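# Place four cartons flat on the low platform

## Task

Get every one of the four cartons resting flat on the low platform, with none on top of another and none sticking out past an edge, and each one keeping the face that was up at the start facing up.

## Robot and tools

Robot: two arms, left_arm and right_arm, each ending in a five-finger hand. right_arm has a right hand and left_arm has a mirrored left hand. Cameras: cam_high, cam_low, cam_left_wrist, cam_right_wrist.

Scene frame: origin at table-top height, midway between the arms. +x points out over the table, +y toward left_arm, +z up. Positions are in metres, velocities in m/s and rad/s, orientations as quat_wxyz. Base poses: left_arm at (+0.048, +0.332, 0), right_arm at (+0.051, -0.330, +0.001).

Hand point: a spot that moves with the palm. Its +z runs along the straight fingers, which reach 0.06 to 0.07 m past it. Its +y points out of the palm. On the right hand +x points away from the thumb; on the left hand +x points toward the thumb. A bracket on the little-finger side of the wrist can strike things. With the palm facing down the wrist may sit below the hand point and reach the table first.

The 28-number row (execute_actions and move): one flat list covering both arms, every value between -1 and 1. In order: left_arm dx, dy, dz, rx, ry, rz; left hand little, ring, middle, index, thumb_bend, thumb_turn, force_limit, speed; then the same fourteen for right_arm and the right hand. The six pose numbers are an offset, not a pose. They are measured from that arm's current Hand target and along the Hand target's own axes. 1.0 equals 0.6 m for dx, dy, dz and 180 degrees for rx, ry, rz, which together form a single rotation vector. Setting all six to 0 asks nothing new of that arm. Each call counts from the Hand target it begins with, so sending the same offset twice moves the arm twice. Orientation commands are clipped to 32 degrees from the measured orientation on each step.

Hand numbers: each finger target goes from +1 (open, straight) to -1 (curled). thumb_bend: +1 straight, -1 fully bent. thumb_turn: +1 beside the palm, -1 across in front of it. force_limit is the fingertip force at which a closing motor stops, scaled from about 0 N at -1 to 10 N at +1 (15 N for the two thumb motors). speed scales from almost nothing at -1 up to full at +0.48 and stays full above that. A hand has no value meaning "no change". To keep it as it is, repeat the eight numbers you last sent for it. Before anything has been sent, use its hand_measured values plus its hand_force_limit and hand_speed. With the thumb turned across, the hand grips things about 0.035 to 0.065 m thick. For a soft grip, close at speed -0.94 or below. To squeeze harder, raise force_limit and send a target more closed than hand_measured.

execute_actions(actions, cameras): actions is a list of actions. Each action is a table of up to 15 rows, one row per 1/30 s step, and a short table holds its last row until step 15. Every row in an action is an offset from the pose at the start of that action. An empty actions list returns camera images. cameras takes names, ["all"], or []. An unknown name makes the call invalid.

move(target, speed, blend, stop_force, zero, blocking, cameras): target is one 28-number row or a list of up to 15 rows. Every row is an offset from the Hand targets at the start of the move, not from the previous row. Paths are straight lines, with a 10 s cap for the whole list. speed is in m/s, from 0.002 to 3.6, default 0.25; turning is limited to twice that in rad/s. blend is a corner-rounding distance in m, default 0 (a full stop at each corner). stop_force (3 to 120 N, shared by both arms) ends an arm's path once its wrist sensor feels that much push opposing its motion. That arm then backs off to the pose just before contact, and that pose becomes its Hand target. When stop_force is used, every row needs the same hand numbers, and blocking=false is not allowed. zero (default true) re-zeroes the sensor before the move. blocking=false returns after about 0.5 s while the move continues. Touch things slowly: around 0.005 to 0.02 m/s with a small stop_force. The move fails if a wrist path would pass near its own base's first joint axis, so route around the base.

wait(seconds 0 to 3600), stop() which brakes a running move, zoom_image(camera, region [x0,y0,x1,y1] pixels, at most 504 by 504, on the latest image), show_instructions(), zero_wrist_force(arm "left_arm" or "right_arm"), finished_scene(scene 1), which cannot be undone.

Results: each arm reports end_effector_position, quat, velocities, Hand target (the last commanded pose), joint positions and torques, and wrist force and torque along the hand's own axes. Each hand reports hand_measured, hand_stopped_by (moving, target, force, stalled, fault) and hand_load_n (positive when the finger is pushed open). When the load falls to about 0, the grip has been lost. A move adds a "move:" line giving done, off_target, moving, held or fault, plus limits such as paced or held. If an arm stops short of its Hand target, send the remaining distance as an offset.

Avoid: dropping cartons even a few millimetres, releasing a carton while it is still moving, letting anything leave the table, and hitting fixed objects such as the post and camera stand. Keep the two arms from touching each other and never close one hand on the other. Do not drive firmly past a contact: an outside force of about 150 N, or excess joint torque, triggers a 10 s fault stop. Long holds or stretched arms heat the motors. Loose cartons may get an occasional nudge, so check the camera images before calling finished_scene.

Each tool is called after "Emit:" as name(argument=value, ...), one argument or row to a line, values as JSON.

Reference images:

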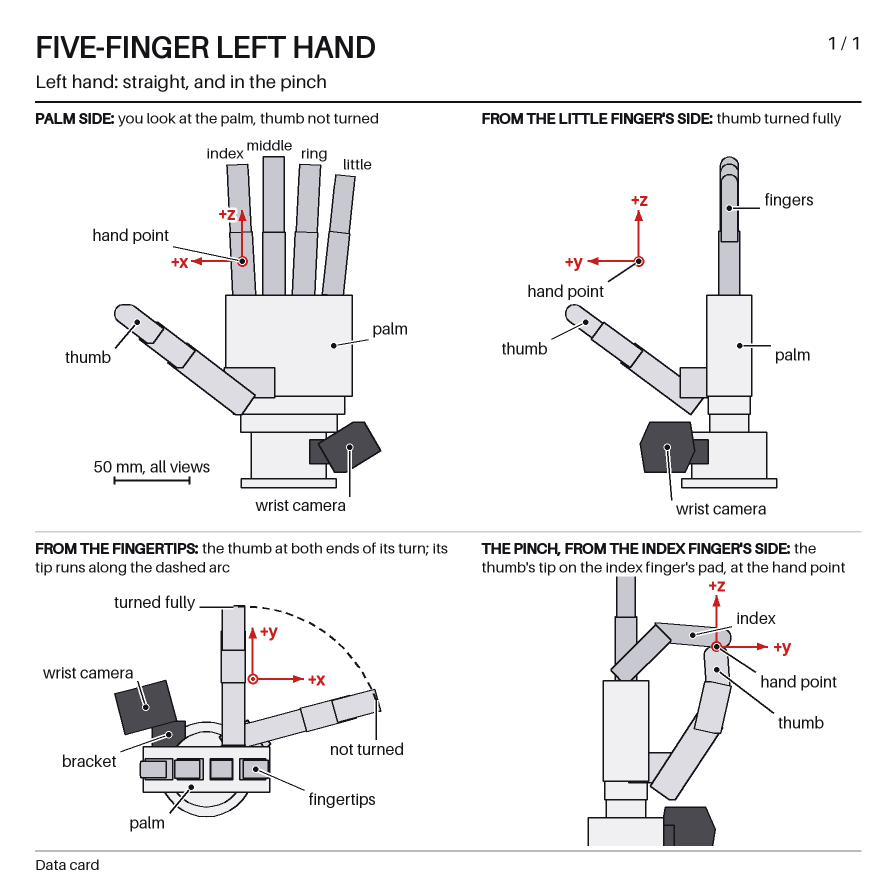

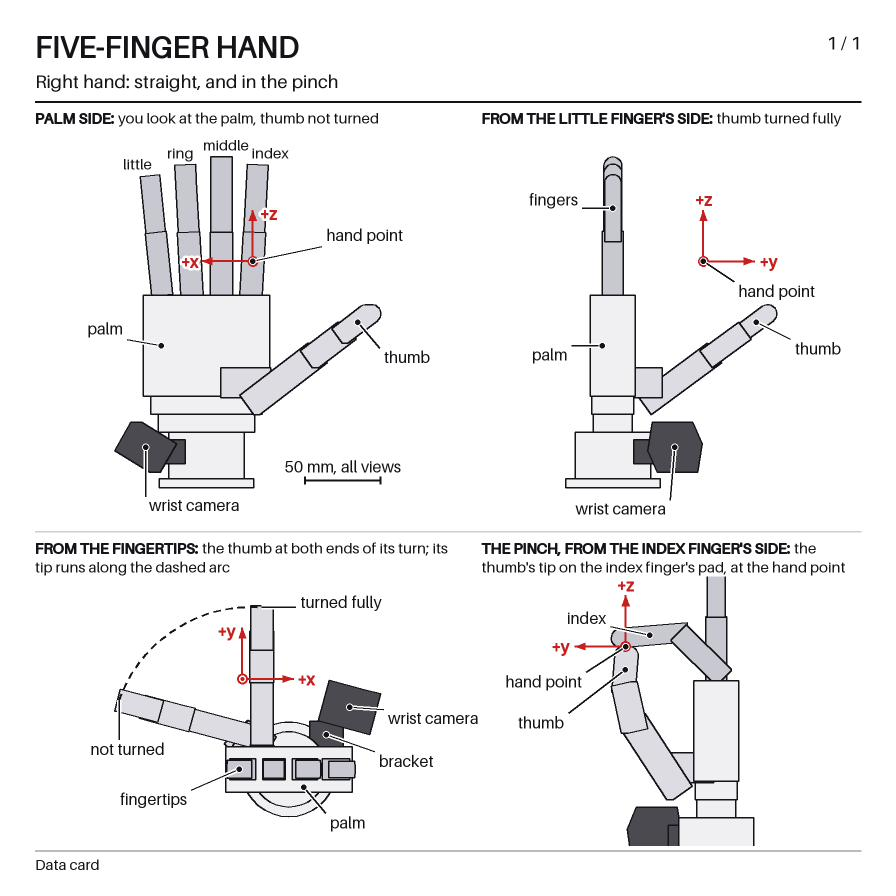

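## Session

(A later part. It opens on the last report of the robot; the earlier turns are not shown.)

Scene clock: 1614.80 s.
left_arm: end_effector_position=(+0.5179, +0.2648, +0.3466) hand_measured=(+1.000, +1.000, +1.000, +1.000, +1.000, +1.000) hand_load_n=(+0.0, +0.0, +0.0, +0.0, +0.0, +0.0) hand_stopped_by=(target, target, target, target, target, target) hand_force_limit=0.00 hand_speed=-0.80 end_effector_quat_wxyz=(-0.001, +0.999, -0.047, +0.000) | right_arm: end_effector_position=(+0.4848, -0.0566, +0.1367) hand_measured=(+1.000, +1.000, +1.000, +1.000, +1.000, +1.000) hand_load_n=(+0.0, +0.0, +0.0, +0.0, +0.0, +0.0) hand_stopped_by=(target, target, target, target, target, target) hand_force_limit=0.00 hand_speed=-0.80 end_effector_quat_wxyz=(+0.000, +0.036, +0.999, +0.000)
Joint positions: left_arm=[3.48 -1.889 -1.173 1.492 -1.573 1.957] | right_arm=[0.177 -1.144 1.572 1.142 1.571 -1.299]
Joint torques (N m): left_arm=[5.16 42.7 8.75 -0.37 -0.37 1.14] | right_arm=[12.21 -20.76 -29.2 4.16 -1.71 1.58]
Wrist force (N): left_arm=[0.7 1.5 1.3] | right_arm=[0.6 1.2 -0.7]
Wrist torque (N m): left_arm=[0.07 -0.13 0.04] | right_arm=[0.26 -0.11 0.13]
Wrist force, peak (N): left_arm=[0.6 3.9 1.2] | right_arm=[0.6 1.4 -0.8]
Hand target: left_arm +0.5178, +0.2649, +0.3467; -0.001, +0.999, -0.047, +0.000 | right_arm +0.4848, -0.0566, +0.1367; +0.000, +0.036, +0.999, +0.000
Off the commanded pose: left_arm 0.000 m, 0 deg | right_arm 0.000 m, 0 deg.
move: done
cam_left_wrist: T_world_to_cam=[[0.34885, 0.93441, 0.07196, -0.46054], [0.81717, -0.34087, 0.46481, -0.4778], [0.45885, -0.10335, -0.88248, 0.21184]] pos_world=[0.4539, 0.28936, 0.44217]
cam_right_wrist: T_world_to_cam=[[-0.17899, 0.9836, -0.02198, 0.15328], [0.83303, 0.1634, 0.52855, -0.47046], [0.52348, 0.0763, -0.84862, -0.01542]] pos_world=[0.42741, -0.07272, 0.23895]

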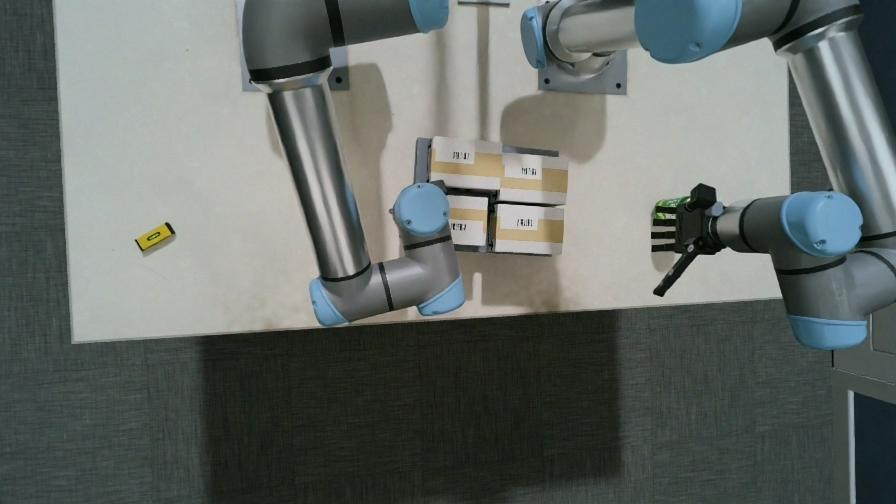

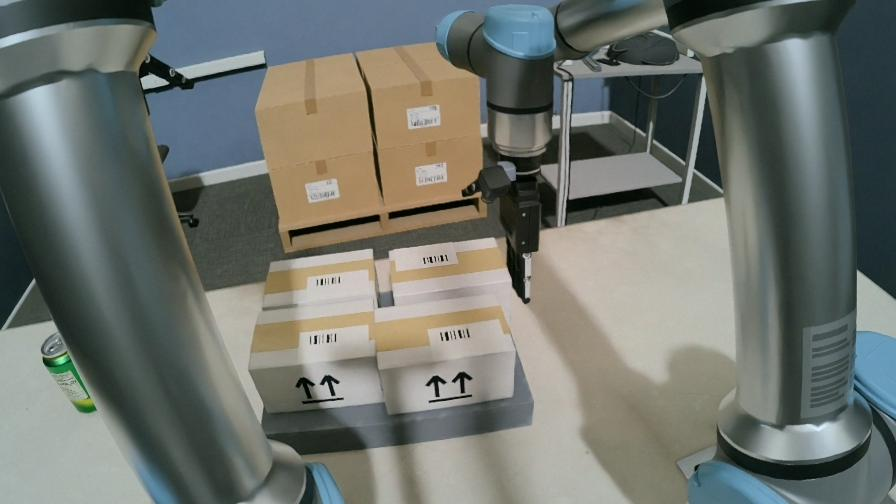

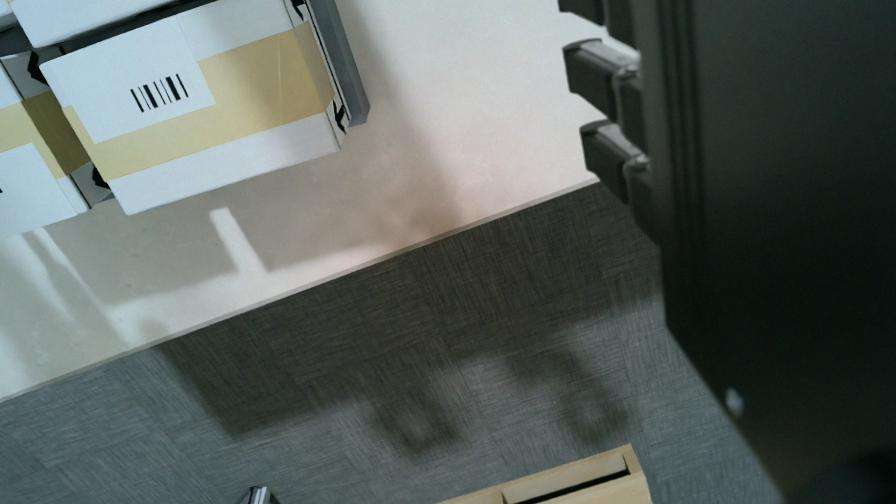

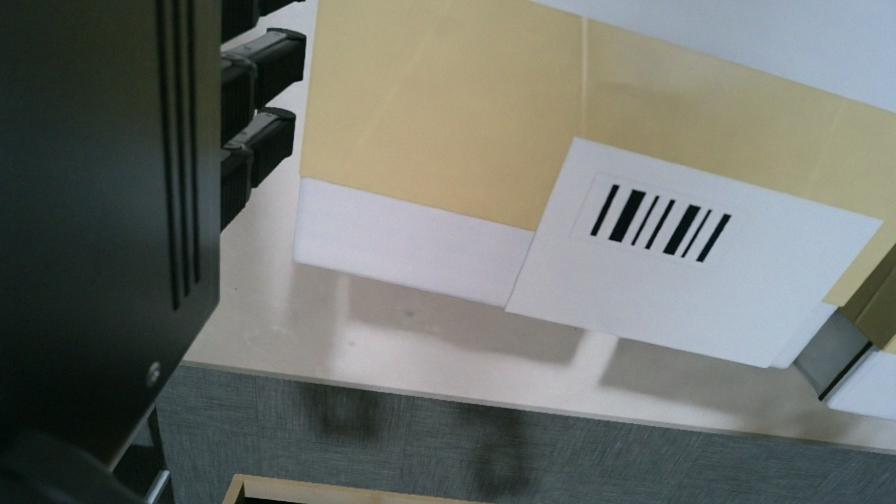

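Emit:
move(
  target=[
    [0,0,0,0,0,0,1,1,1,1,1,1,0,-0.8,0,0.02,0,0,0,0,1,1,1,1,1,1,0,-0.8],
    [0,0,0,0,0,0,1,1,1,1,1,1,0,-0.8,0,0.0417,0,0,0,0,1,1,1,1,1,1,0,-0.8],
    [0,0,0,0,0,0,1,1,1,1,1,1,0,-0.8,0,0.01,0,0,0,0,1,1,1,1,1,1,0,-0.8],
    [0,0,0,0,0,0,1,1,1,1,1,1,0,-0.8,0,-0.06,-0.3,0,0,0,1,1,1,1,1,1,0,-0.8],
    [0,0,0,0,0,0,1,1,1,1,1,1,0,-0.8,0,-0.4,-0.35,0,0,0,1,1,1,1,1,1,0,-0.8],
  ],
  speed=[0.06,0.025,0.08,0.3,0.4],
  blend=[0.002,0,0.005,0.02,0],
  cameras=["all"],
)

Emit:
zoom_image(
  camera="cam_high",
  region=[400, 120, 580, 270],
)

Emit:
zoom_image(
  camera="cam_low",
  region=[240, 230, 540, 460],
)

Scene clock: 1692.13 s.
left_arm: end_effector_position=(+0.5178, +0.2649, +0.3467) hand_measured=(+1.000, +1.000, +1.000, +1.000, +1.000, +1.000) hand_load_n=(+0.0, +0.0, +0.0, +0.0, +0.0, +0.0) hand_stopped_by=(target, target, target, target, target, target) hand_force_limit=0.00 hand_speed=-0.80 end_effector_quat_wxyz=(-0.001, +0.999, -0.047, +0.000) | right_arm: end_effector_position=(+0.4672, -0.2957, +0.3469) hand_measured=(+1.000, +1.000, +1.000, +1.000, +1.000, +1.000) hand_load_n=(+0.0, +0.0, +0.0, +0.0, +0.0, +0.0) hand_stopped_by=(target, target, target, target, target, target) hand_force_limit=0.00 hand_speed=-0.80 end_effector_quat_wxyz=(+0.001, +0.036, +0.999, +0.000)
Joint positions: left_arm=[3.481 -1.889 -1.173 1.492 -1.573 1.957] | right_arm=[-0.439 -1.417 1.381 1.606 1.571 -1.915]
Joint torques (N m): left_arm=[5.93 42.41 7.77 -0.41 -2.61 0.98] | right_arm=[-11.91 -12.59 -9.01 0.44 2.41 -1.69]
Wrist force (N): left_arm=[0.7 1.5 1.1] | right_arm=[0.7 0.7 -0.6]
Wrist torque (N m): left_arm=[0.07 -0.13 0.01] | right_arm=[0.16 -0.12 0.05]
Wrist force, peak (N): left_arm=[0.6 1.6 1.2] | right_arm=[0.4 3.1 -1.9]
Hand target: left_arm +0.5178, +0.2649, +0.3467; -0.001, +0.999, -0.047, +0.000 | right_arm +0.4671, -0.2958, +0.3468; +0.000, +0.036, +0.999, +0.000
Off the commanded pose: left_arm 0.000 m, 0 deg | right_arm 0.000 m, 0 deg.
move: done
cam_left_wrist: T_world_to_cam=[[0.34889, 0.93439, 0.07209, -0.46067], [0.81715, -0.34097, 0.46477, -0.47763], [0.45886, -0.10325, -0.88249, 0.21187]] pos_world=[0.4538, 0.28946, 0.44217]
cam_right_wrist: T_world_to_cam=[[-0.17899, 0.9836, -0.02202, 0.39004], [0.83291, 0.1634, 0.52874, -0.5278], [0.52367, 0.0763, -0.8485, 0.19021]] pos_world=[0.40981, -0.31192, 0.44905]

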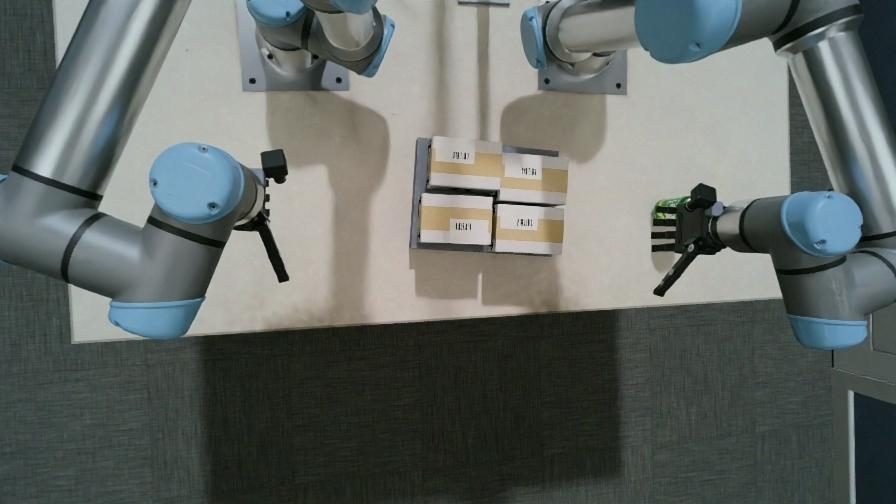

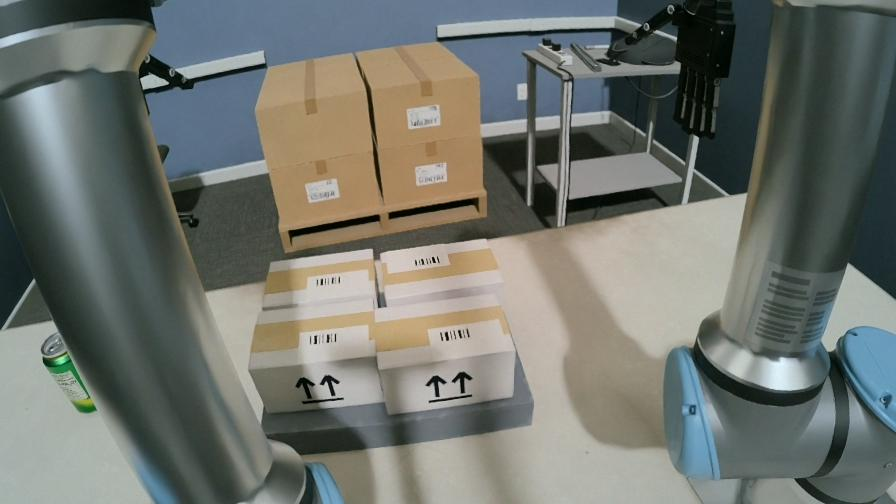

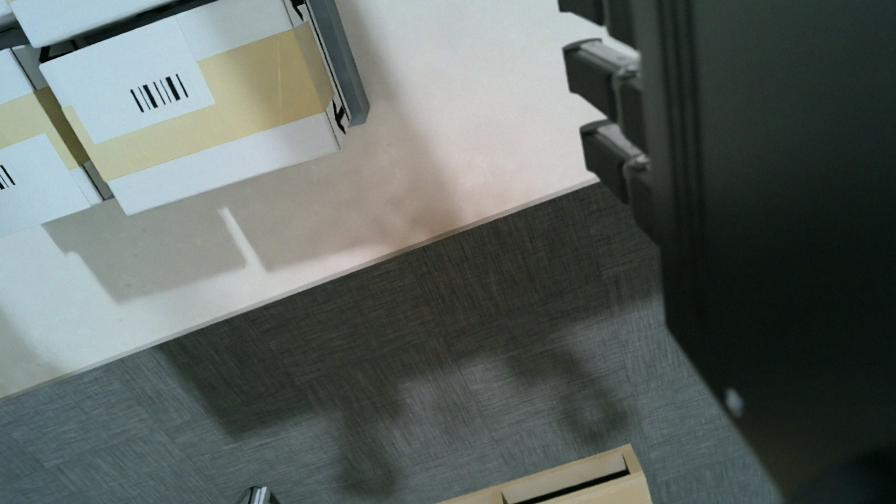

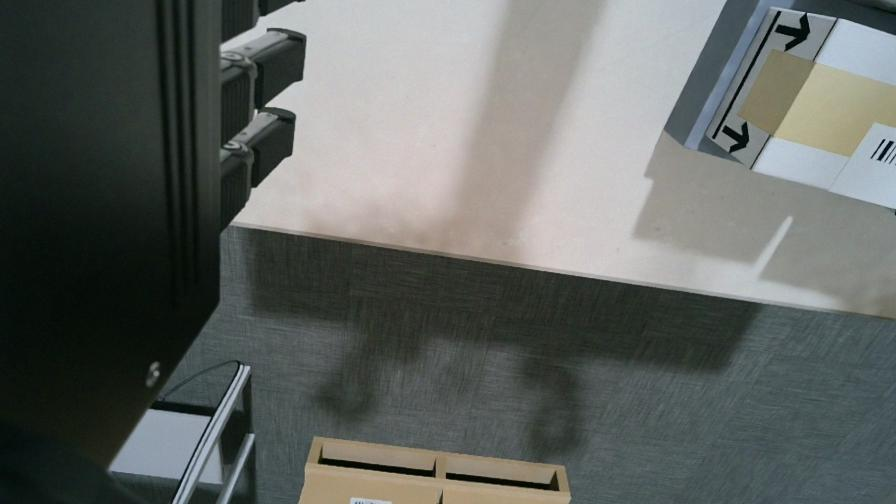

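Scaled by 2.800 from the camera's image (finer frame: 1280x720).

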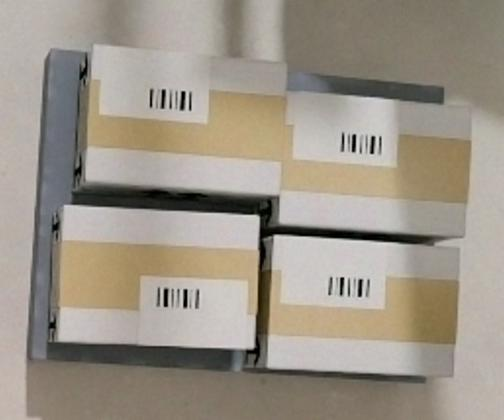

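Scaled by 1.680 from the camera's image (finer frame: 1280x720).

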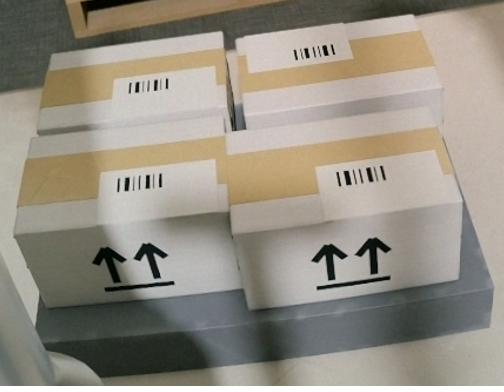

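Emit:
finished_scene(
)

The scene is finished: the task was done.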